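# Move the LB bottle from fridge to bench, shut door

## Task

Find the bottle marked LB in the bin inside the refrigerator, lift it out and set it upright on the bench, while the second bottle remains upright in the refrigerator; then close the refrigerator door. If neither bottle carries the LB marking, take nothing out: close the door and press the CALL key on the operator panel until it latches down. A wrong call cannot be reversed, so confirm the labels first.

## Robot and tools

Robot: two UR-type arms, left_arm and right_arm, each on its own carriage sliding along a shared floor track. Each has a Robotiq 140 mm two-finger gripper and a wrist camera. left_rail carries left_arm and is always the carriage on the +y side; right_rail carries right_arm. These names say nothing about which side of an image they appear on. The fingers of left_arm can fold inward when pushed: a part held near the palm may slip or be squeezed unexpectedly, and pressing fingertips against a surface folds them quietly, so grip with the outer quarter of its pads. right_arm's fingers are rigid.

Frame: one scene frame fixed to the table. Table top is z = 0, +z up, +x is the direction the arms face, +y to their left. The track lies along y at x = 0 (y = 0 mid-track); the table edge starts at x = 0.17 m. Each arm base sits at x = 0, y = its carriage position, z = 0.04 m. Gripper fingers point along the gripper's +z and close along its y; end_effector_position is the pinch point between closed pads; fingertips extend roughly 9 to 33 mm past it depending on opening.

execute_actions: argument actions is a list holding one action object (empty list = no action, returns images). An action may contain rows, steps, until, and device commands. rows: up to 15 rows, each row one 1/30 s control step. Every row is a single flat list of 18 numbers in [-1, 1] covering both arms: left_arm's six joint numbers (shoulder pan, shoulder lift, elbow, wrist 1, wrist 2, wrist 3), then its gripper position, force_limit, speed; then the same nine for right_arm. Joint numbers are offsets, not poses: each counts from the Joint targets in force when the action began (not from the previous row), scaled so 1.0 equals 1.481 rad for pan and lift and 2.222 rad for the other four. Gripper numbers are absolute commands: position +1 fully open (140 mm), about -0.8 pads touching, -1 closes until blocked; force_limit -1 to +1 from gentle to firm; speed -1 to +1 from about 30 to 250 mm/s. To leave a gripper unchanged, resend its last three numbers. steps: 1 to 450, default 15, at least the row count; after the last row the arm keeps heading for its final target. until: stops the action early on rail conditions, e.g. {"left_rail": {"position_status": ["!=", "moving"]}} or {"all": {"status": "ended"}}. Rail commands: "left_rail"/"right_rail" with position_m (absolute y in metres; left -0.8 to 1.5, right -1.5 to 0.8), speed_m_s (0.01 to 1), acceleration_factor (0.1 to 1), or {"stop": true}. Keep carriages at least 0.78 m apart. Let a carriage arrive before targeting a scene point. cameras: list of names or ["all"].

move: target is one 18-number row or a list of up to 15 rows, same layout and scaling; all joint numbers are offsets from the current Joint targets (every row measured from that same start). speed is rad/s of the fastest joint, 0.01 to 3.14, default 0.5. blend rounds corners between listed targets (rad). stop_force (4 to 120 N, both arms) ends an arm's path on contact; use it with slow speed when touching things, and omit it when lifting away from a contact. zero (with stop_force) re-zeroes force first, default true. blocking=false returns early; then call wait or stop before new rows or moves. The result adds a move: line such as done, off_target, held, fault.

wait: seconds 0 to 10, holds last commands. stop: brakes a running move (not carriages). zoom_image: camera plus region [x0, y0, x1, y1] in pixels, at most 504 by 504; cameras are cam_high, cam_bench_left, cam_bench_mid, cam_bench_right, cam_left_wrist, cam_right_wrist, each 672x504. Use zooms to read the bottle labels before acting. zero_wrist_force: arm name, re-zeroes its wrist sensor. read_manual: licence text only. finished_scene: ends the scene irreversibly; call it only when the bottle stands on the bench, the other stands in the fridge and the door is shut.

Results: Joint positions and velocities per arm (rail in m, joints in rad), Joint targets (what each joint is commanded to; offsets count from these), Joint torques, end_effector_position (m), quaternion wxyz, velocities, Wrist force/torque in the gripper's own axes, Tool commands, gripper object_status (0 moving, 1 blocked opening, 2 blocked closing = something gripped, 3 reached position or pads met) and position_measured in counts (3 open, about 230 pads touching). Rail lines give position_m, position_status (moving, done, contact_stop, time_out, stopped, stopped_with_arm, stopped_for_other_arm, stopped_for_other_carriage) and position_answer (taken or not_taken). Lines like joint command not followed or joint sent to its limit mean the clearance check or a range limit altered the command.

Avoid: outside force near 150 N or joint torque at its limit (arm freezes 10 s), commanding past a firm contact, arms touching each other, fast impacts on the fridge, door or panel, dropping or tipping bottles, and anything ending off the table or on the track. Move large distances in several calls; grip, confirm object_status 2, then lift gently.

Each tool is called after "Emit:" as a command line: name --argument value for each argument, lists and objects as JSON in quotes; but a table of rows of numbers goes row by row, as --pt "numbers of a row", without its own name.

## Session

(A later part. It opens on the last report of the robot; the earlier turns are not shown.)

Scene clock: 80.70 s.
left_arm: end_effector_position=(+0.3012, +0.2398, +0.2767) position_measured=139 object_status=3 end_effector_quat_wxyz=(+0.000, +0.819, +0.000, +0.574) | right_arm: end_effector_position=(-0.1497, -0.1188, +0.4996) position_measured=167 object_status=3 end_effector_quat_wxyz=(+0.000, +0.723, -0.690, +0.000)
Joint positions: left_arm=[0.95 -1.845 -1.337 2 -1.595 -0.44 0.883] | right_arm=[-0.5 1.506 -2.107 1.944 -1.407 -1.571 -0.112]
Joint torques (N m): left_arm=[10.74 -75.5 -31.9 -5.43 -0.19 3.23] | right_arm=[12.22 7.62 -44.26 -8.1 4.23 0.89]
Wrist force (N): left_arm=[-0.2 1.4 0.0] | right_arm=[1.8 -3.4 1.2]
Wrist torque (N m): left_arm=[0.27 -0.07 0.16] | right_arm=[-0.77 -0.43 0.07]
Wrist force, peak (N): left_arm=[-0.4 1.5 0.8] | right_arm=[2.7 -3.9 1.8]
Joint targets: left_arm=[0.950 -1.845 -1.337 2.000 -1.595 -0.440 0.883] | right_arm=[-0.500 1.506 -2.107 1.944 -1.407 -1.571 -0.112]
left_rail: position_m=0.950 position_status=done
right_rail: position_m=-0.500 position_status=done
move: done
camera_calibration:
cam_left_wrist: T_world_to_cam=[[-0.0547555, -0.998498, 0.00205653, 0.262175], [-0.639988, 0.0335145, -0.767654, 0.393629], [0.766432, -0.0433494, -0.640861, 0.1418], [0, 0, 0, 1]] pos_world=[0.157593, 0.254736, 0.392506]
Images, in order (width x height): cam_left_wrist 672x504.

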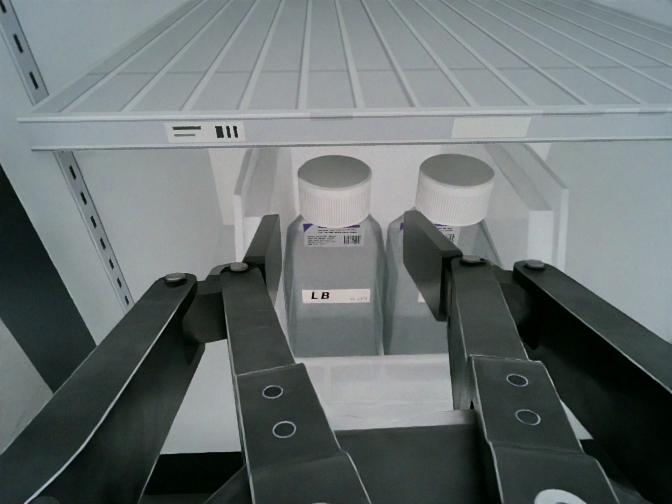

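Emit:
move --pt "0.0363 0.0113 0.0130 -0.0645 0.0133 0.0484 -0.08 0 0 0 0 0 0 0 0 -0.3 1 -1" --pt "0.0729 0.0281 0.0241 -0.1383 0.0246 0.1042 -0.08 0 0 0 0 0 0 0 0 -0.3 1 -1" --speed 0.15 --blend 0.02 --stop_force 8 --cameras '["cam_left_wrist"]'

Emit:
zoom_image --camera "cam_left_wrist" --region '[160, 80, 520, 320]'

Scene clock: 85.10 s.
left_arm: end_effector_position=(+0.3775, +0.2401, +0.2509) position_measured=139 object_status=3 end_effector_quat_wxyz=(+0.000, +0.819, +0.000, +0.574) | right_arm: end_effector_position=(-0.1497, -0.1188, +0.4996) position_measured=167 object_status=3 end_effector_quat_wxyz=(+0.000, +0.723, -0.690, +0.000)
Joint positions: left_arm=[0.95 -1.737 -1.295 2.054 -1.902 -0.385 1.114] | right_arm=[-0.5 1.506 -2.107 1.944 -1.407 -1.571 -0.112]
Joint torques (N m): left_arm=[11.45 -48.99 -29 -6.71 5.65 4.14] | right_arm=[13.34 8.02 -45.18 -8.17 4.33 0.94]
Wrist force (N): left_arm=[0.1 1.6 0.0] | right_arm=[2.4 -3.6 1.4]
Wrist torque (N m): left_arm=[0.34 -0.15 0.13] | right_arm=[-0.81 -0.56 0.08]
Wrist force, peak (N): left_arm=[0.1 1.9 0.2] | right_arm=[2.8 -3.9 1.5]
Joint targets: left_arm=[0.950 -1.737 -1.295 2.054 -1.902 -0.385 1.114] | right_arm=[-0.500 1.506 -2.107 1.944 -1.407 -1.571 -0.112]
left_rail: position_m=0.950 position_status=done
right_rail: position_m=-0.500 position_status=done
move: done
camera_calibration:
cam_left_wrist: T_world_to_cam=[[-0.0542225, -0.998527, 0.00178229, 0.266587], [-0.640225, 0.0333959, -0.767461, 0.422664], [0.766272, -0.0427547, -0.641093, 0.0667684], [0, 0, 0, 1]] pos_world=[0.233892, 0.254934, 0.366708]
Images, in order (width x height): cam_left_wrist 672x504.

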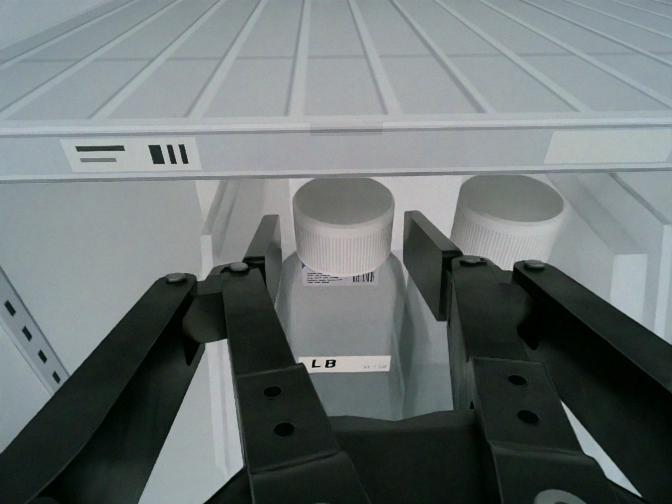

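Scaled by 1.400 from the camera's 672x504 image, which has a finer 960x720 frame.

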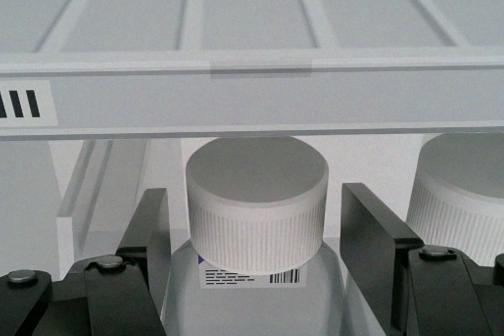

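Emit:
execute_actions --actions '[{"rows":[[0,0,0,0,0,0,-1,0,-1,0,0,0,0,0,0,-0.3,1,-1]],"steps":45}]' --cameras '["cam_left_wrist"]'

Emit:
zoom_image --camera "cam_left_wrist" --region '[160, 80, 520, 320]'

Scene clock: 87.13 s.
left_arm: end_effector_position=(+0.3775, +0.2401, +0.2509) position_measured=162 object_status=2 end_effector_quat_wxyz=(+0.000, +0.819, +0.000, +0.574) | right_arm: end_effector_position=(-0.1497, -0.1188, +0.4996) position_measured=167 object_status=3 end_effector_quat_wxyz=(+0.000, +0.723, -0.690, +0.000)
Joint positions: left_arm=[0.95 -1.737 -1.295 2.054 -1.903 -0.385 1.114] | right_arm=[-0.5 1.506 -2.107 1.944 -1.407 -1.571 -0.112]
Joint torques (N m): left_arm=[11.82 -48.8 -30.02 -4.37 0.76 3.93] | right_arm=[13.65 8.93 -44.96 -8.24 4.08 0.95]
Wrist force (N): left_arm=[3.8 2.8 -2.6] | right_arm=[2.1 -3.5 1.4]
Wrist torque (N m): left_arm=[0.20 -0.03 0.13] | right_arm=[-0.78 -0.50 0.07]
Wrist force, peak (N): left_arm=[3.7 3.5 -2.8] | right_arm=[2.5 -4.2 1.4]
Joint targets: left_arm=[0.950 -1.737 -1.295 2.054 -1.902 -0.385 1.114] | right_arm=[-0.500 1.506 -2.107 1.944 -1.407 -1.571 -0.112]
left_rail: position_m=0.950 position_status=done
right_rail: position_m=-0.500 position_status=done
camera_calibration:
cam_left_wrist: T_world_to_cam=[[-0.0541606, -0.998531, 0.00186057, 0.266545], [-0.64023, 0.0332962, -0.767461, 0.42269], [0.766272, -0.0427573, -0.641092, 0.066769], [0, 0, 0, 1]] pos_world=[0.233892, 0.254934, 0.366707]
Images, in order (width x height): cam_left_wrist 672x504.

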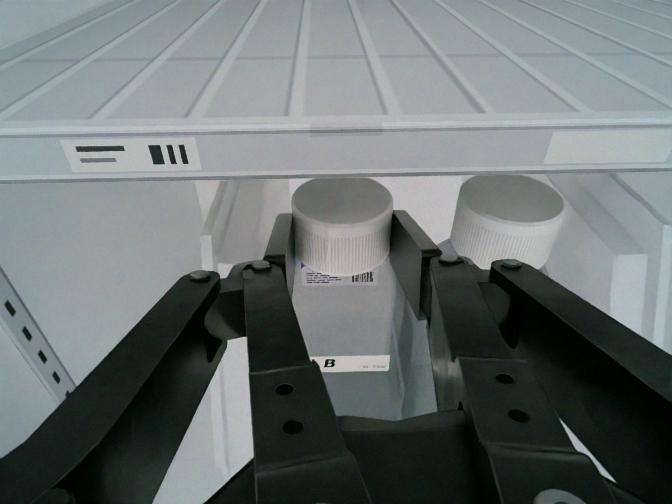

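Scaled by 1.400 from the camera's 672x504 image, which has a finer 960x720 frame.

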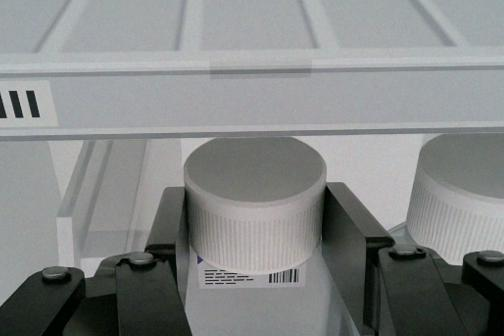

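Emit:
execute_actions --actions '[{"rows":[[0,0,0,0,0,0,-0.98,1,-1,0,0,0,0,0,0,-0.3,1,-1]],"steps":20}]'

Emit:
move --pt "-0.0121 0.0101 -0.0074 0.0779 0.0297 -0.0752 -0.98 1 -1 0 0 0 0 0 0 -0.3 1 -1" --pt "-0.0322 0.0467 -0.0319 0.2519 0.0586 -0.2448 -0.98 1 -1 0 0 0 0 0 0 -0.3 1 -1" --pt "-0.0518 0.1277 -0.0839 0.5132 0.0640 -0.5014 -0.98 1 -1 0 0 0 0 0 0 -0.3 1 -1" --speed 0.25 --blend 0.03 --stop_force 25 --cameras '["cam_left_wrist"]'

Scene clock: 92.93 s.
left_arm: end_effector_position=(+0.3775, +0.2401, +0.2509) position_measured=163 object_status=2 end_effector_quat_wxyz=(+0.000, +0.819, +0.000, +0.574) | right_arm: end_effector_position=(-0.1497, -0.1188, +0.4996) position_measured=167 object_status=3 end_effector_quat_wxyz=(+0.000, +0.723, -0.690, +0.000)
Joint positions: left_arm=[0.95 -1.737 -1.295 2.054 -1.902 -0.385 1.114] | right_arm=[-0.5 1.506 -2.107 1.944 -1.407 -1.571 -0.112]
Joint torques (N m): left_arm=[8.16 -49.29 -28.75 -0.42 -0.26 3.43] | right_arm=[13.27 7.34 -45.16 -8.12 4.19 0.59]
Wrist force (N): left_arm=[5.8 3.1 -3.8] | right_arm=[2.3 -3.6 1.6]
Wrist torque (N m): left_arm=[0.21 0.02 0.15] | right_arm=[-0.82 -0.54 0.07]
Wrist force, peak (N): left_arm=[5.9 3.3 -4.3] | right_arm=[2.4 -4.2 2.1]
Joint targets: left_arm=[0.950 -1.737 -1.295 2.054 -1.902 -0.385 1.114] | right_arm=[-0.500 1.506 -2.107 1.944 -1.407 -1.571 -0.112]
left_rail: position_m=0.950 position_status=done
right_rail: position_m=-0.500 position_status=done

Scene clock: 98.40 s.
left_arm: end_effector_position=(+0.3439, +0.2399, +0.2541) position_measured=163 object_status=2 end_effector_quat_wxyz=(+0.000, +0.707, +0.000, +0.707) | right_arm: end_effector_position=(-0.1497, -0.1188, +0.4996) position_measured=167 object_status=3 end_effector_quat_wxyz=(+0.000, +0.723, -0.690, +0.000)
Joint positions: left_arm=[0.95 -1.814 -1.106 1.867 -0.762 -0.243 0] | right_arm=[-0.5 1.506 -2.107 1.944 -1.407 -1.571 -0.112]
Joint torques (N m): left_arm=[-11.81 -64.76 -47.41 4.22 2.93 -4.03] | right_arm=[13.07 8.41 -44.28 -8.36 4.17 1.24]
Wrist force (N): left_arm=[-3.9 1.2 1.0] | right_arm=[1.7 -3.7 1.5]
Wrist torque (N m): left_arm=[0.11 -0.36 0.41] | right_arm=[-0.84 -0.41 0.07]
Wrist force, peak (N): left_arm=[5.8 4.1 -3.9] | right_arm=[2.2 -4.4 1.4]
Joint targets: left_arm=[0.950 -1.814 -1.106 1.867 -0.762 -0.243 0.000] | right_arm=[-0.500 1.506 -2.107 1.944 -1.407 -1.571 -0.112]
left_rail: position_m=0.950 position_status=done
right_rail: position_m=-0.500 position_status=done
move: done
camera_calibration:
cam_left_wrist: T_world_to_cam=[[-0.05153, -0.998536, -0.0164599, 0.268258], [-0.339199, 0.0330018, -0.940136, 0.344125], [0.939302, -0.042862, -0.340403, -0.0414106], [0, 0, 0, 1]] pos_world=[0.169447, 0.254734, 0.313844]
Images, in order (width x height): cam_left_wrist 672x504.

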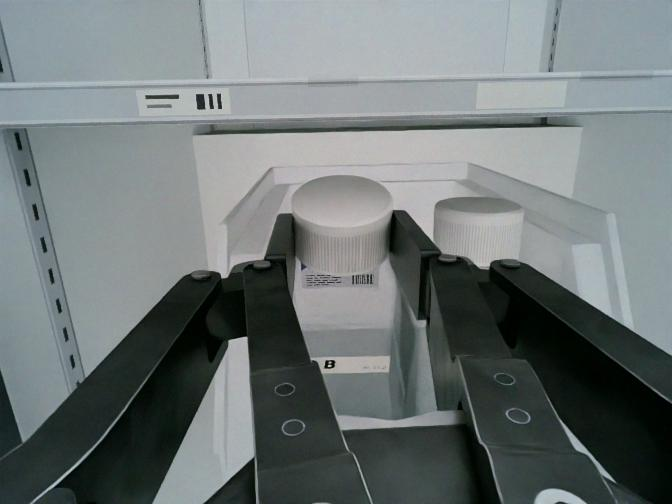

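Emit:
move --pt "-0.0117 0.1257 -0.0518 0.2386 -0.0312 -0.2598 -0.98 1 -1 0 0 0 0 0 0 -0.3 1 -1" --pt "-0.0150 0.2292 -0.0793 0.3528 -0.0865 -0.4047 -0.98 1 -1 0 0 0 0 0 0 -0.3 1 -1" --pt "-0.0627 0.1649 -0.0739 0.3401 -0.1065 -0.3488 -0.98 1 -1 0 0 0 0 0 0 -0.3 1 -1" --pt "-0.1592 0.1438 -0.0799 0.2853 -0.1537 -0.2622 -0.98 1 -1 0 0 0 0 0 0 -0.3 1 -1" --speed 0.25 --blend '[0.03,0.02,0.03,0]' --stop_force 25 --cameras '["cam_left_wrist"]'

Scene clock: 105.03 s.
left_arm: end_effector_position=(+0.1477, +0.2402, +0.3117) position_measured=163 object_status=2 end_effector_quat_wxyz=(+0.000, +0.574, +0.000, +0.819) | right_arm: end_effector_position=(-0.1497, -0.1188, +0.4996) position_measured=167 object_status=3 end_effector_quat_wxyz=(+0.000, +0.723, -0.690, +0.000)
Joint positions: left_arm=[0.95 -2.05 -0.893 1.69 -0.128 -0.585 -0.582] | right_arm=[-0.5 1.506 -2.107 1.944 -1.407 -1.571 -0.112]
Joint torques (N m): left_arm=[-12.07 -100.67 -42.03 2.37 -5.41 4.09] | right_arm=[13.75 6.7 -45.49 -7.96 4.01 1.3]
Wrist force (N): left_arm=[-4.3 1.1 0.1] | right_arm=[1.9 -3.7 1.8]
Wrist torque (N m): left_arm=[-0.03 -0.28 0.33] | right_arm=[-0.82 -0.47 0.07]
Wrist force, peak (N): left_arm=[-5.7 0.6 0.3] | right_arm=[2.4 -4.1 1.8]
Joint targets: left_arm=[0.950 -2.050 -0.893 1.690 -0.128 -0.585 -0.582] | right_arm=[-0.500 1.506 -2.107 1.944 -1.407 -1.571 -0.112]
left_rail: position_m=0.950 position_status=done
right_rail: position_m=-0.500 position_status=done
move: done
camera_calibration:
cam_left_wrist: T_world_to_cam=[[-0.0424638, -0.998526, -0.0337953, 0.263507], [0.00314112, 0.0336922, -0.999427, 0.299371], [0.999093, -0.0425456, 0.00170579, 0.0470571], [0, 0, 0, 1]] pos_world=[-0.0367653, 0.255034, 0.308025]
Images, in order (width x height): cam_left_wrist 672x504.

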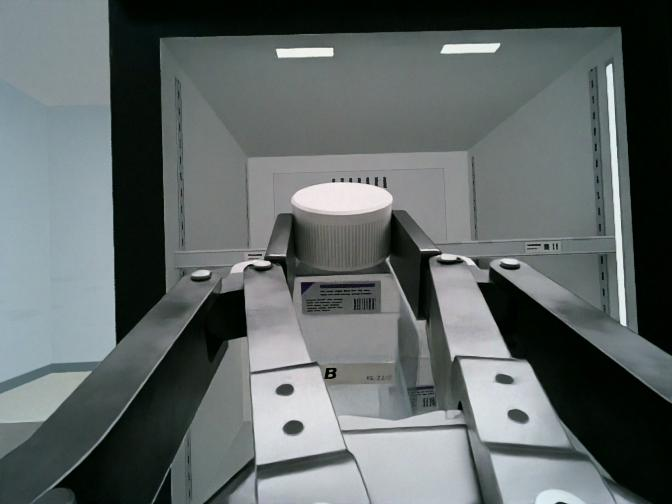

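Emit:
move --target '[0.0258,-0.3026,0.0930,-0.5102,0.0134,0.5443,-0.98,1,-1,0,0,0,0,0,0,-0.3,1,-1]' --speed 0.6

Emit:
execute_actions --actions '[{"left_rail":{"position_m":1.4,"acceleration_factor":0.6},"rows":[[0,0,0,0,0,0,-0.98,1,-1,0,0,0,0,0,0,-1,1,-1]],"steps":150,"until":{"all":{"status":"ended"}}}]' --cameras '["cam_left_wrist","cam_high","cam_right_wrist"]'

Scene clock: 116.93 s.
left_arm: end_effector_position=(+0.1757, +0.2670, +0.2956) position_measured=163 object_status=2 end_effector_quat_wxyz=(-0.041, +0.705, +0.036, +0.707) | right_arm: end_effector_position=(-0.1497, -0.1188, +0.4996) position_measured=167 object_status=3 end_effector_quat_wxyz=(+0.000, +0.723, -0.690, +0.000)
Joint positions: left_arm=[0.95 -2.031 -1.113 1.785 -0.666 -0.57 0.001] | right_arm=[-0.5 1.506 -2.107 1.944 -1.407 -1.571 -0.112]
Joint torques (N m): left_arm=[0.37 -70.44 -38.31 0.6 -0.07 -0.26] | right_arm=[11.91 8.71 -45.43 -7.95 4.08 1.18]
Wrist force (N): left_arm=[28.6 5.0 -3.1] | right_arm=[2.4 -3.8 1.5]
Wrist torque (N m): left_arm=[-0.35 1.01 -1.01] | right_arm=[-0.85 -0.56 0.06]
Wrist force, peak (N): left_arm=[155.3 10.8 -27.0] | right_arm=[2.3 -4.2 2.0]
Joint targets: left_arm=[0.950 -2.031 -1.113 1.785 -0.666 -0.570 0.001] | right_arm=[-0.500 1.506 -2.107 1.944 -1.407 -1.571 -0.112]
Tool commands: left_gripper/position=-0.976471 left_gripper/force_limit=+1.0 left_gripper/speed=-1.0 right_gripper/position=-0.3 right_gripper/force_limit=+1.0 right_gripper/speed=-1.0
FORCE FAULT: contact force on the left arm reached its limit, and that arm stopped for 10 seconds. The contact can be on any part of that arm, not only on its tool. That arm's remaining commands of this call were not run. That arm's target is now where it stood when the stop ended, not its last command. That arm accepts commands again.
left_rail: position_m=0.950 position_status=done
right_rail: position_m=-0.500 position_status=done
move: fault (left_arm); left_arm: the wrist 3 is farthest, 0.626 rad from its target

not run: an earlier result of this reply reported a stop or a fault. Calls in your next reply go to the robot.

Emit:
execute_actions --actions '[]'

Emit:
zoom_image --camera "cam_left_wrist" --region '[160, 130, 520, 450]'

Scene clock: 117.50 s.
left_arm: end_effector_position=(+0.1757, +0.2670, +0.2956) position_measured=163 object_status=2 end_effector_quat_wxyz=(-0.041, +0.705, +0.036, +0.707) | right_arm: end_effector_position=(-0.1497, -0.1188, +0.4996) position_measured=167 object_status=3 end_effector_quat_wxyz=(+0.000, +0.723, -0.690, +0.000)
Joint positions: left_arm=[0.95 -2.031 -1.113 1.785 -0.666 -0.569 0.001] | right_arm=[-0.5 1.506 -2.107 1.944 -1.407 -1.571 -0.112]
Joint velocities: within noise
Joint torques (N m): left_arm=[3.15 -69.35 -34.85 -1.61 0.04 0.06] | right_arm=[14.96 8.3 -45.13 -7.89 4.33 0.87]
Wrist force (N): left_arm=[27.8 5.3 -2.9] | right_arm=[1.9 -3.7 1.6]
Wrist torque (N m): left_arm=[-0.33 0.99 -1.03] | right_arm=[-0.83 -0.44 0.07]
Wrist force, peak (N): left_arm=[28.5 5.1 -3.2] | right_arm=[2.5 -3.8 1.7]
Joint targets: left_arm=[0.950 -2.031 -1.113 1.785 -0.666 -0.570 0.001] | right_arm=[-0.500 1.506 -2.107 1.944 -1.407 -1.571 -0.112]
Tool commands: left_gripper/position=-0.976471 left_gripper/force_limit=+1.0 left_gripper/speed=-1.0 right_gripper/position=-0.3 right_gripper/force_limit=+1.0 right_gripper/speed=-1.0
left_rail: position_m=0.950 position_status=done
right_rail: position_m=-0.500 position_status=done
camera_calibration:
cam_left_wrist: T_world_to_cam=[[0.057119, -0.998084, -0.0237758, 0.270329], [-0.338078, 0.00307091, -0.941113, 0.333303], [0.939383, 0.0617936, -0.337255, 0.103041], [0, 0, 0, 1]] pos_world=[0.000446464, 0.262421, 0.354855]
cam_right_wrist: T_world_to_cam=[[-0.999431, -0.00898633, -0.032523, -0.113351], [-0.019436, 0.941233, 0.337199, -0.0522349], [0.0275815, 0.337639, -0.940871, 0.698897], [0, 0, 0, 1]] pos_world=[-0.133579, -0.187829, 0.671499]

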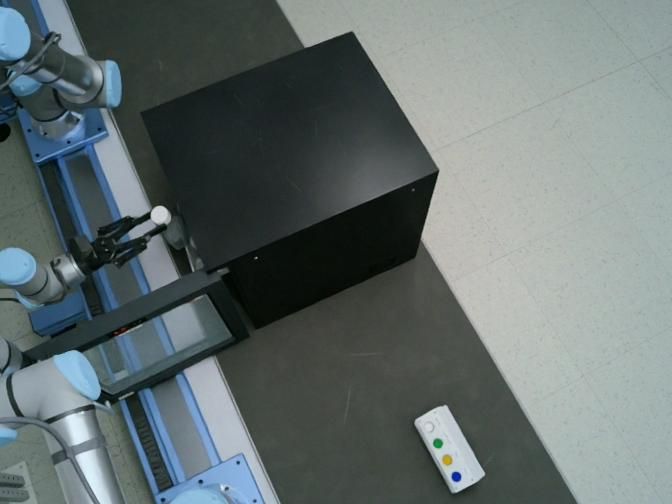

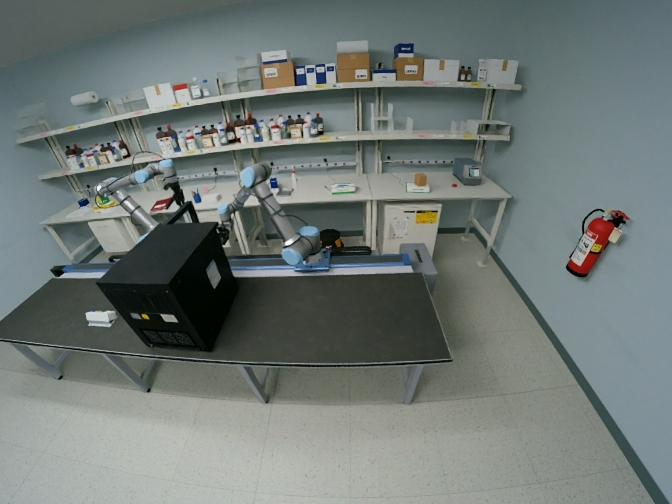

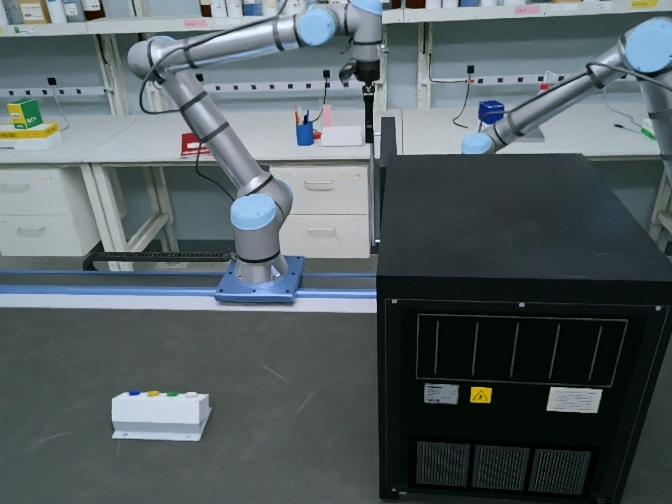

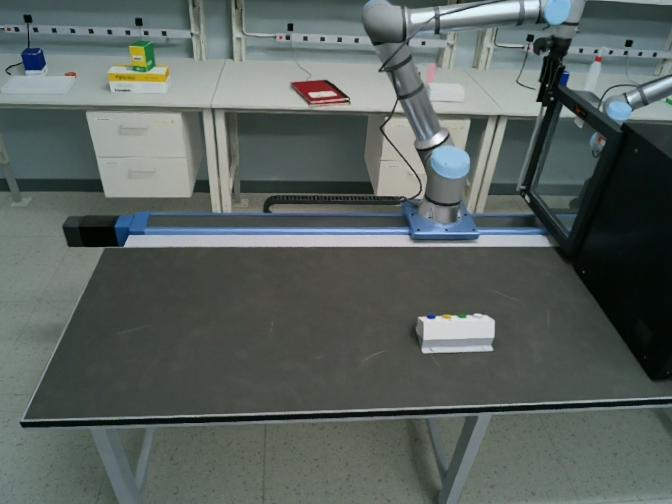

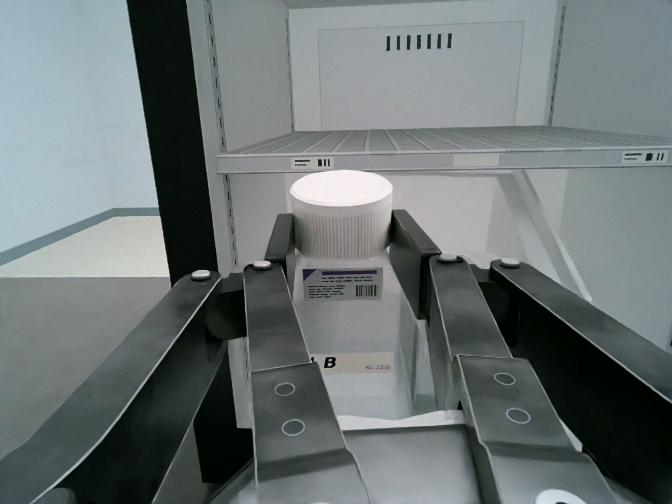

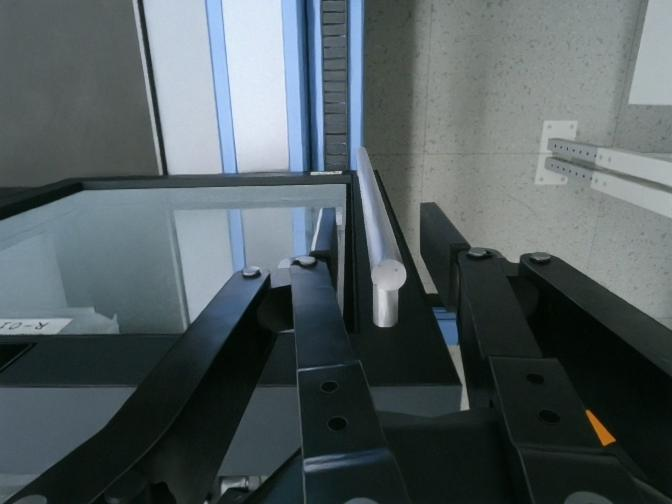

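Scaled by 1.400 from the camera's 672x504 image, which has a finer 960x720 frame.

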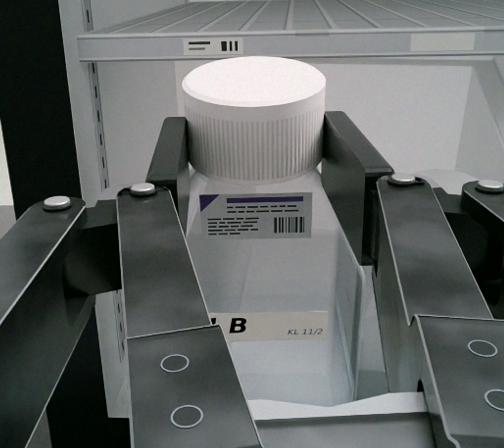

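Emit:
move --pt "-0.0144 -0.0502 -0.0119 0.0427 0.0398 0 -0.98 1 -1 0 0 0 0 0 0 -0.3 1 -1" --pt "-0.0634 -0.0398 -0.0314 0.0553 0.0072 0 -0.98 1 -1 0 0 0 0 0 0 -0.3 1 -1" --speed '[0.1,0.25]' --blend '[0.02,0]' --cameras '["cam_left_wrist"]'

Emit:
zoom_image --camera "cam_left_wrist" --region '[200, 150, 600, 480]'

Scene clock: 120.27 s.
left_arm: end_effector_position=(+0.1059, +0.2397, +0.3699) position_measured=163 object_status=2 end_effector_quat_wxyz=(+0.000, +0.707, -0.001, +0.707) | right_arm: end_effector_position=(-0.1497, -0.1188, +0.4996) position_measured=167 object_status=3 end_effector_quat_wxyz=(+0.000, +0.723, -0.690, +0.000)
Joint positions: left_arm=[0.95 -2.125 -1.172 1.715 -0.543 -0.553 0.001] | right_arm=[-0.5 1.506 -2.107 1.944 -1.407 -1.571 -0.112]
Joint torques (N m): left_arm=[-11.75 -62.38 -53.52 5.45 -2.61 -0.47] | right_arm=[14.74 8.66 -45.07 -7.74 4.4 1.14]
Wrist force (N): left_arm=[-1.9 -5.6 1.3] | right_arm=[1.7 -3.7 1.6]
Wrist torque (N m): left_arm=[-1.48 -0.80 0.26] | right_arm=[-0.83 -0.39 0.07]
Wrist force, peak (N): left_arm=[28.5 5.2 -2.8] | right_arm=[2.5 -4.1 1.6]
Joint targets: left_arm=[0.950 -2.125 -1.172 1.715 -0.543 -0.554 0.001] | right_arm=[-0.500 1.506 -2.107 1.944 -1.407 -1.571 -0.112]
left_rail: position_m=0.950 position_status=done
right_rail: position_m=-0.500 position_status=done
move: done
camera_calibration:
cam_left_wrist: T_world_to_cam=[[-0.0526571, -0.998439, -0.0186314, 0.258728], [-0.338681, 0.0354072, -0.940235, 0.371607], [0.939427, -0.0431999, -0.340017, 0.221549], [0, 0, 0, 1]] pos_world=[-0.0686491, 0.254738, 0.429549]
Images, in order (width x height): cam_left_wrist 672x504.

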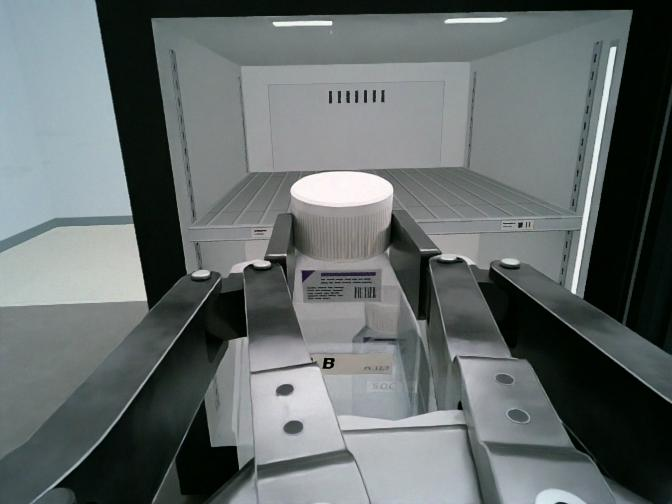

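Scaled by 1.260 from the camera's 672x504 image, which has a finer 960x720 frame.

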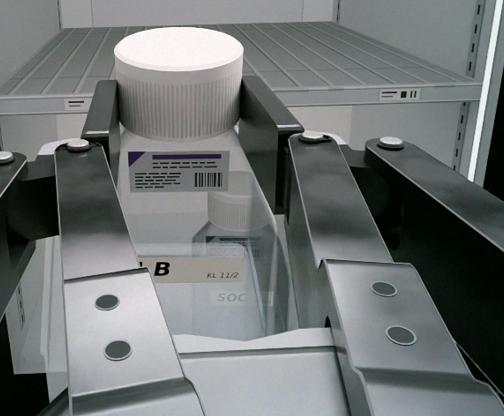

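Emit:
execute_actions --actions '[]' --cameras '["cam_high","cam_right_wrist"]'

Emit:
zoom_image --camera "cam_high" --region '[60, 160, 260, 320]'

Emit:
zoom_image --camera "cam_right_wrist" --region '[0, 150, 380, 400]'

Scene clock: 120.57 s.
left_arm: end_effector_position=(+0.1058, +0.2398, +0.3699) position_measured=163 object_status=2 end_effector_quat_wxyz=(+0.000, +0.707, -0.001, +0.707) | right_arm: end_effector_position=(-0.1497, -0.1188, +0.4996) position_measured=167 object_status=3 end_effector_quat_wxyz=(+0.000, +0.723, -0.690, +0.000)
Joint positions: left_arm=[0.95 -2.125 -1.172 1.715 -0.543 -0.553 0.001] | right_arm=[-0.5 1.506 -2.107 1.944 -1.407 -1.571 -0.112]
Joint velocities: within noise
Joint torques (N m): left_arm=[-13.21 -60.44 -52.93 5.5 -2.59 -0.13] | right_arm=[13.17 7.14 -44.99 -7.88 4.28 0.91]
Wrist force (N): left_arm=[-1.8 -5.5 1.4] | right_arm=[2.2 -3.7 1.3]
Wrist torque (N m): left_arm=[-1.44 -0.83 0.27] | right_arm=[-0.83 -0.51 0.07]
Wrist force, peak (N): left_arm=[-2.1 -5.9 0.8] | right_arm=[2.5 -3.8 1.5]
Joint targets: left_arm=[0.950 -2.125 -1.172 1.715 -0.543 -0.554 0.001] | right_arm=[-0.500 1.506 -2.107 1.944 -1.407 -1.571 -0.112]
Tool commands: left_gripper/position=-0.98 left_gripper/force_limit=+1.0 left_gripper/speed=-1.0 right_gripper/position=-0.3 right_gripper/force_limit=+1.0 right_gripper/speed=-1.0
left_rail: position_m=0.950 position_status=done
right_rail: position_m=-0.500 position_status=done
camera_calibration:
cam_right_wrist: T_world_to_cam=[[-0.999431, -0.00898633, -0.032523, -0.113351], [-0.019436, 0.941233, 0.337199, -0.0522349], [0.0275815, 0.337639, -0.940871, 0.698897], [0, 0, 0, 1]] pos_world=[-0.133579, -0.187829, 0.671499]
Images, in order (width x height): cam_high 672x504, cam_right_wrist 672x504.

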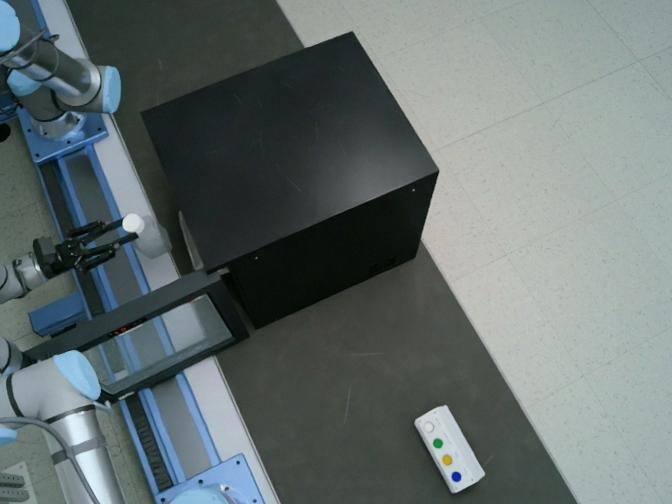

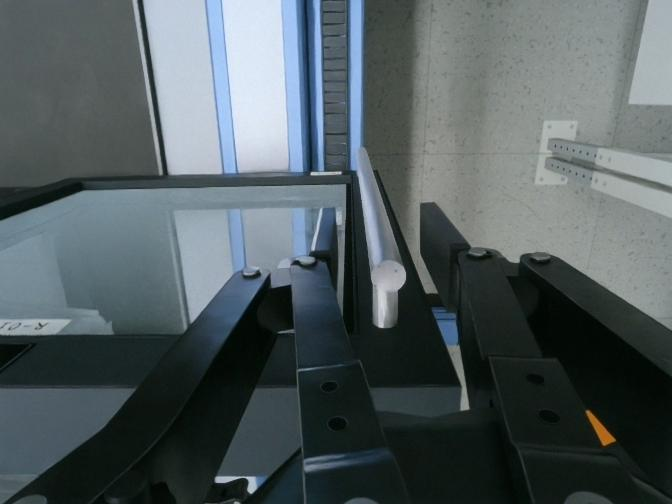

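Scaled by 2.520 from the camera's 672x504 image, which has a finer 960x720 frame.

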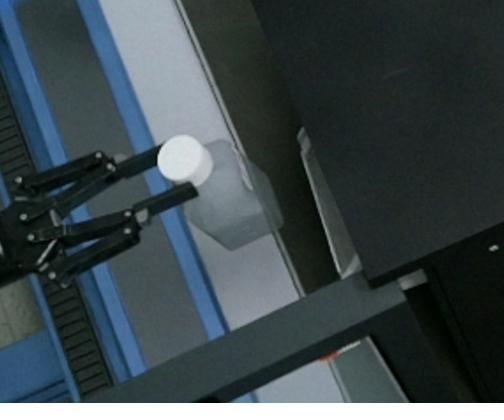

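Scaled by 1.326 from the camera's 672x504 image, which has a finer 960x720 frame.

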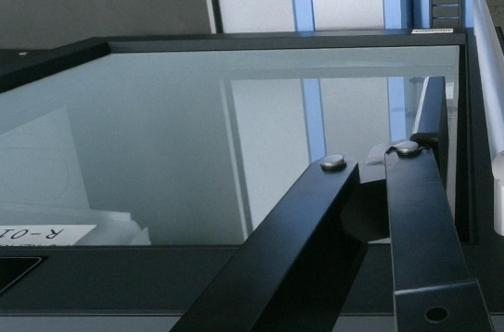

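Emit:
move --target '[0.0259,-0.1132,0.0488,-0.2595,-0.0270,0.2437,-0.98,1,-1,0,0,0,0,0,0,-0.3,1,-1]' --speed 0.5

Emit:
execute_actions --actions '[{"left_rail":{"position_m":1.4,"acceleration_factor":0.6},"steps":150,"until":{"all":{"status":"ended"}}}]' --cameras '["cam_left_wrist","cam_high","cam_bench_left"]'

Emit:
zoom_image --camera "cam_high" --region '[120, 140, 280, 300]'

Scene clock: 122.80 s.
left_arm: end_effector_position=(+0.1175, +0.2399, +0.3381) position_measured=163 object_status=2 end_effector_quat_wxyz=(+0.000, +0.819, +0.000, +0.574) | right_arm: end_effector_position=(-0.1497, -0.1188, +0.4996) position_measured=167 object_status=3 end_effector_quat_wxyz=(+0.000, +0.723, -0.690, +0.000)
Joint positions: left_arm=[0.95 -2.087 -1.339 1.824 -1.12 -0.613 0.543] | right_arm=[-0.5 1.506 -2.107 1.944 -1.407 -1.571 -0.112]
Joint torques (N m): left_arm=[10.05 -79.76 -35.65 -3.59 -0.34 4.02] | right_arm=[13.29 5.94 -44.74 -7.68 3.98 1.01]
Wrist force (N): left_arm=[-1.6 -5.2 2.1] | right_arm=[1.9 -3.5 1.6]
Wrist torque (N m): left_arm=[-1.25 -0.60 0.25] | right_arm=[-0.80 -0.46 0.07]
Wrist force, peak (N): left_arm=[-1.7 -5.9 1.7] | right_arm=[2.3 -4.2 1.7]
Joint targets: left_arm=[0.950 -2.087 -1.339 1.824 -1.120 -0.613 0.543] | right_arm=[-0.500 1.506 -2.107 1.944 -1.407 -1.571 -0.112]
left_rail: position_m=0.950 position_status=done
right_rail: position_m=-0.500 position_status=done
move: done

Scene clock: 125.47 s.
left_arm: end_effector_position=(+0.1175, +0.6899, +0.3381) position_measured=163 object_status=2 end_effector_quat_wxyz=(+0.000, +0.819, +0.000, +0.574) | right_arm: end_effector_position=(-0.1497, -0.1188, +0.4996) position_measured=167 object_status=3 end_effector_quat_wxyz=(+0.000, +0.723, -0.690, +0.000)
Joint positions: left_arm=[1.4 -2.087 -1.339 1.824 -1.12 -0.614 0.543] | right_arm=[-0.5 1.506 -2.107 1.944 -1.407 -1.571 -0.112]
Joint torques (N m): left_arm=[7.6 -63.93 -44.7 -2.97 1.8 3.96] | right_arm=[12.9 7.47 -45.05 -7.77 4.61 0.86]
Wrist force (N): left_arm=[-1.7 -5.6 2.4] | right_arm=[1.9 -3.2 1.8]
Wrist torque (N m): left_arm=[-1.34 -0.56 0.25] | right_arm=[-0.73 -0.44 0.07]
Wrist force, peak (N): left_arm=[-1.5 -6.4 2.5] | right_arm=[2.4 -4.1 1.4]
Joint targets: left_arm=[1.400 -2.087 -1.339 1.824 -1.120 -0.613 0.543] | right_arm=[-0.500 1.506 -2.107 1.944 -1.407 -1.571 -0.112]
Tool commands: left_gripper/position=-0.98 left_gripper/force_limit=+1.0 left_gripper/speed=-1.0 right_gripper/position=-0.3 right_gripper/force_limit=+1.0 right_gripper/speed=-1.0
left_rail: position_m=1.400 position_status=done
right_rail: position_m=-0.500 position_status=done
camera_calibration:
cam_left_wrist: T_world_to_cam=[[-0.0550482, -0.998483, 0.00151684, 0.701635], [-0.639791, 0.0341065, -0.767792, 0.3077], [0.766575, -0.043236, -0.640698, 0.34138], [0, 0, 0, 1]] pos_world=[-0.0262059, 0.704836, 0.453907]
Images, in order (width x height): cam_high 672x504, cam_bench_left 672x504, cam_left_wrist 672x504.

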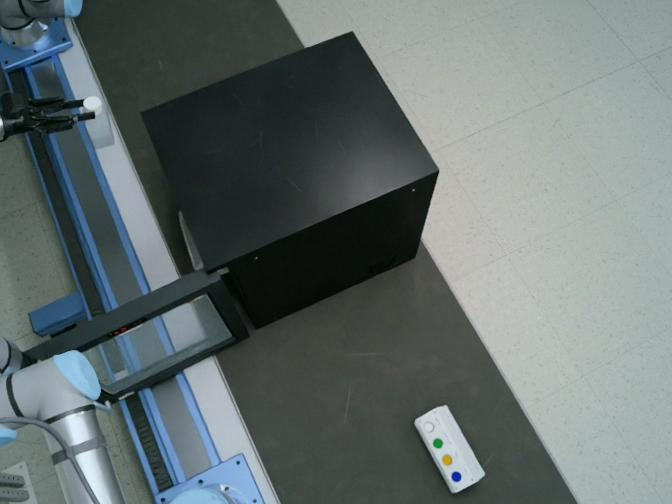

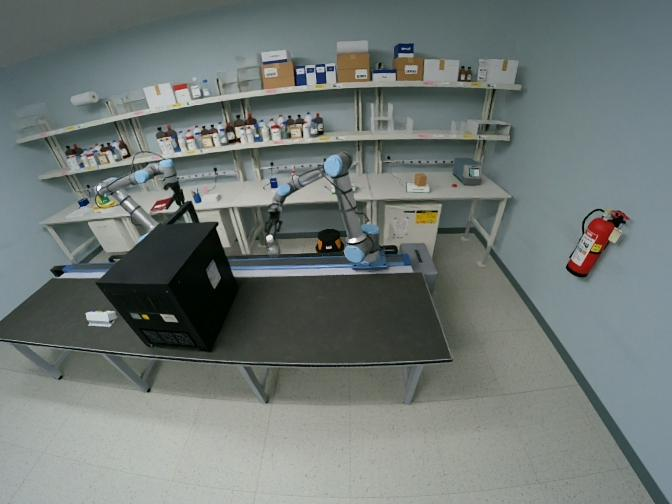

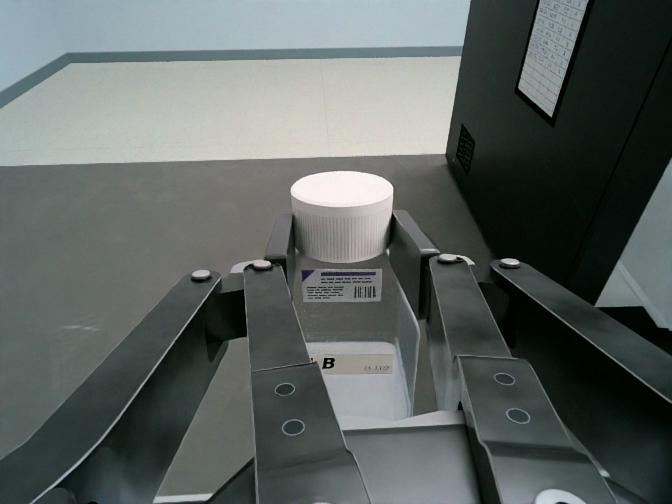

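Scaled by 3.150 from the camera's 672x504 image, which has a finer 960x720 frame.

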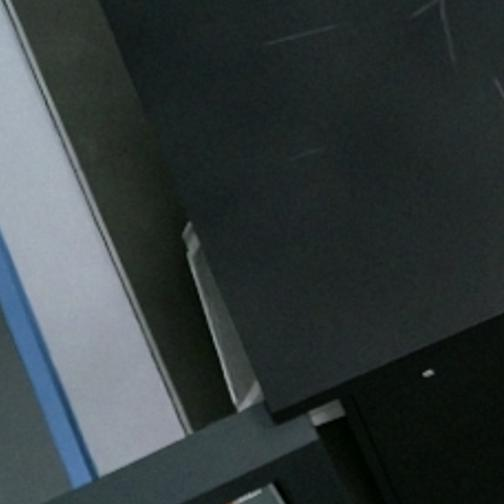

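Emit:
move --target '[0.2363,0.0496,0.1095,-0.3718,0.1025,0.2573,-0.98,1,-1,0,0,0,0,0,0,-0.3,1,-1]' --speed 0.5

Emit:
move --target '[0,0.0779,0.0158,-0.0676,0,0,-0.98,1,-1,0,0,0,0,0,0,-0.3,1,-1]' --speed 0.04 --stop_force 6 --cameras '["cam_left_wrist","cam_bench_left","cam_right_wrist"]'

Emit:
zoom_image --camera "cam_bench_left" --region '[180, 160, 380, 320]'

Scene clock: 128.50 s.
left_arm: end_effector_position=(+0.3774, +0.6900, +0.2285) position_measured=163 object_status=2 end_effector_quat_wxyz=(+0.000, +0.819, +0.000, +0.573) | right_arm: end_effector_position=(-0.1497, -0.1188, +0.4996) position_measured=167 object_status=3 end_effector_quat_wxyz=(+0.000, +0.723, -0.690, +0.000)
Joint positions: left_arm=[1.4 -1.737 -1.266 2.067 -1.946 -0.386 1.114] | right_arm=[-0.5 1.506 -2.107 1.944 -1.407 -1.571 -0.112]
Joint torques (N m): left_arm=[10.64 -54.37 -30.3 -6.82 6.72 4.19] | right_arm=[13.15 7.08 -44.75 -7.69 4.39 1.24]
Wrist force (N): left_arm=[-1.4 -5.3 2.1] | right_arm=[2.4 -3.7 1.7]
Wrist torque (N m): left_arm=[-1.22 -0.62 0.13] | right_arm=[-0.83 -0.56 0.07]
Wrist force, peak (N): left_arm=[-1.1 -5.7 4.0] | right_arm=[2.3 -4.3 1.8]
Joint targets: left_arm=[1.400 -1.737 -1.266 2.067 -1.946 -0.386 1.115] | right_arm=[-0.500 1.506 -2.107 1.944 -1.407 -1.571 -0.112]
left_rail: position_m=1.400 position_status=done
right_rail: position_m=-0.500 position_status=done
move: done

Scene clock: 132.67 s.
left_arm: end_effector_position=(+0.3773, +0.6890, +0.1678) position_measured=163 object_status=2 end_effector_quat_wxyz=(+0.000, +0.819, +0.000, +0.573) | right_arm: end_effector_position=(-0.1497, -0.1188, +0.4996) position_measured=167 object_status=3 end_effector_quat_wxyz=(+0.000, +0.723, -0.690, +0.000)
Joint positions: left_arm=[1.4 -1.737 -1.179 2.094 -2.059 -0.386 1.115] | right_arm=[-0.5 1.506 -2.107 1.944 -1.407 -1.571 -0.112]
Joint torques (N m): left_arm=[8.26 -82.41 -46.1 -0.52 2.37 0.77] | right_arm=[14.18 7.4 -46.26 -7.62 4.08 1.05]
Wrist force (N): left_arm=[2.8 -5.9 0.9] | right_arm=[2.5 -3.6 1.5]
Wrist torque (N m): left_arm=[-1.47 -0.59 0.15] | right_arm=[-0.80 -0.58 0.07]
Wrist force, peak (N): left_arm=[17.0 -4.9 -6.8] | right_arm=[2.3 -4.0 1.9]
Joint targets: left_arm=[1.400 -1.737 -1.179 2.094 -2.059 -0.386 1.115] | right_arm=[-0.500 1.506 -2.107 1.944 -1.407 -1.571 -0.112]
left_rail: position_m=1.400 position_status=done
right_rail: position_m=-0.500 position_status=done
move: contact (left_arm); left_arm: the wrist 1 is farthest, 0.037 rad from its target
camera_calibration:
cam_left_wrist: T_world_to_cam=[[-0.0539887, -0.998539, 0.00225511, 0.714788], [-0.640524, 0.0328989, -0.767233, 0.344263], [0.766038, -0.0428664, -0.641364, 0.0330373], [0, 0, 0, 1]] pos_world=[0.233792, 0.703834, 0.283707]
cam_right_wrist: T_world_to_cam=[[-0.999431, -0.00898633, -0.032523, -0.113351], [-0.019436, 0.941233, 0.337199, -0.0522349], [0.0275815, 0.337639, -0.940871, 0.698897], [0, 0, 0, 1]] pos_world=[-0.133579, -0.187829, 0.671499]
Images, in order (width x height): cam_bench_left 672x504, cam_left_wrist 672x504, cam_right_wrist 672x504.

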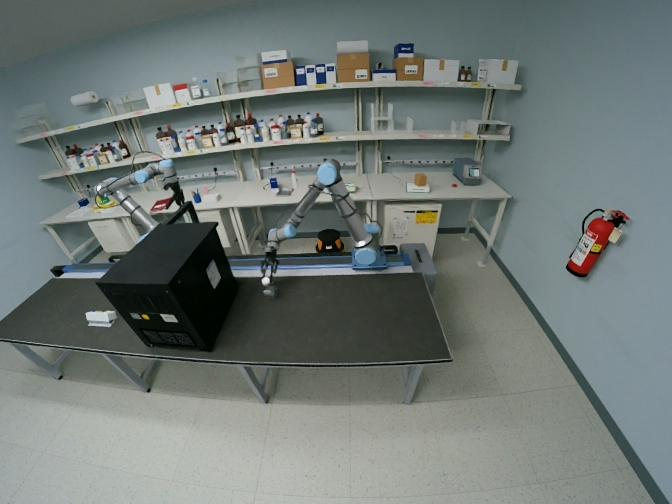

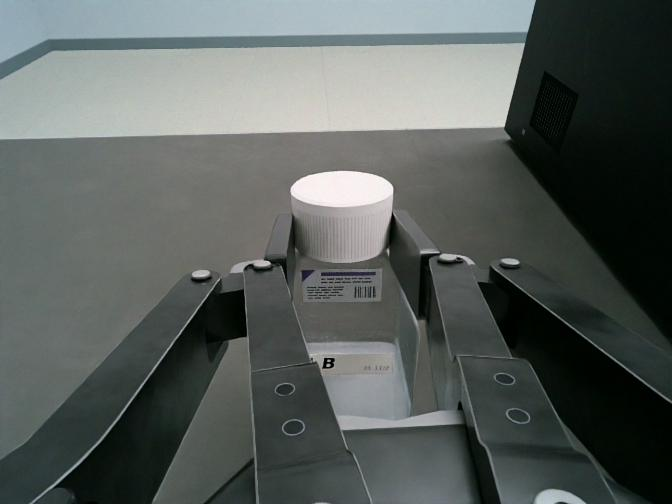

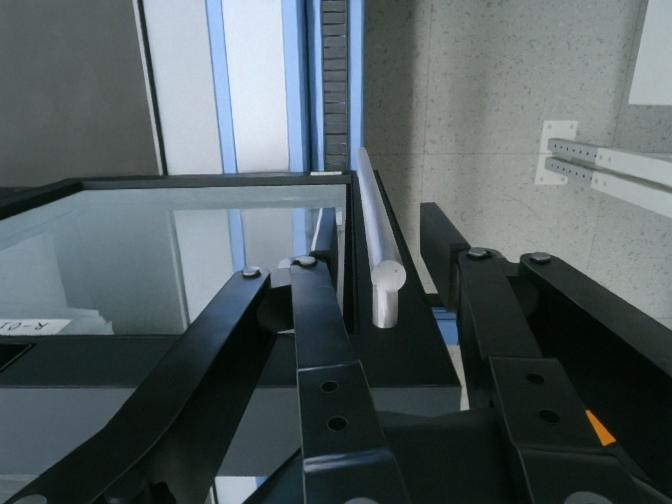

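Scaled by 2.520 from the camera's 672x504 image, which has a finer 960x720 frame.

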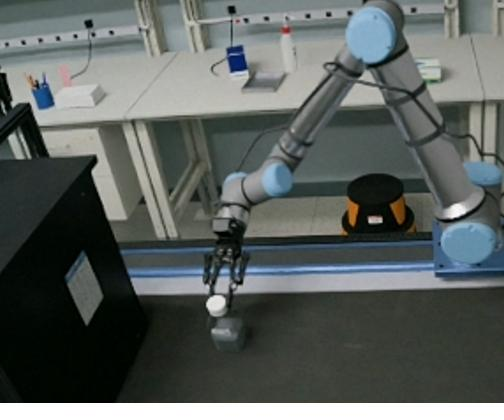

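Emit:
zoom_image --camera "cam_left_wrist" --region '[220, 150, 480, 430]'

Emit:
zoom_image --camera "cam_bench_left" --region '[235, 230, 305, 310]'

Scaled by 1.800 from the camera's 672x504 image, which has a finer 960x720 frame.

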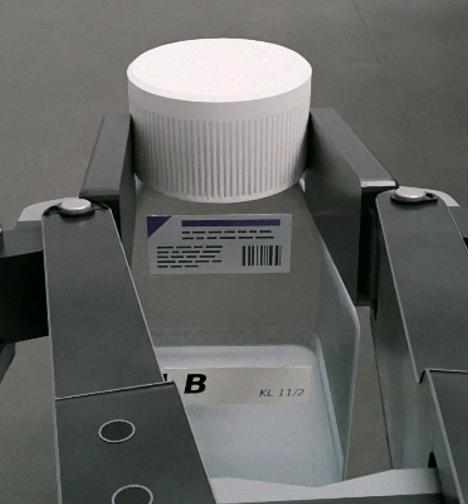

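Scaled by 6.300 from the camera's 672x504 image, which has a finer 960x720 frame.

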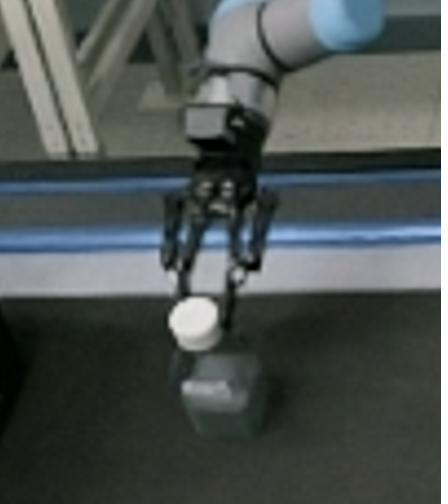

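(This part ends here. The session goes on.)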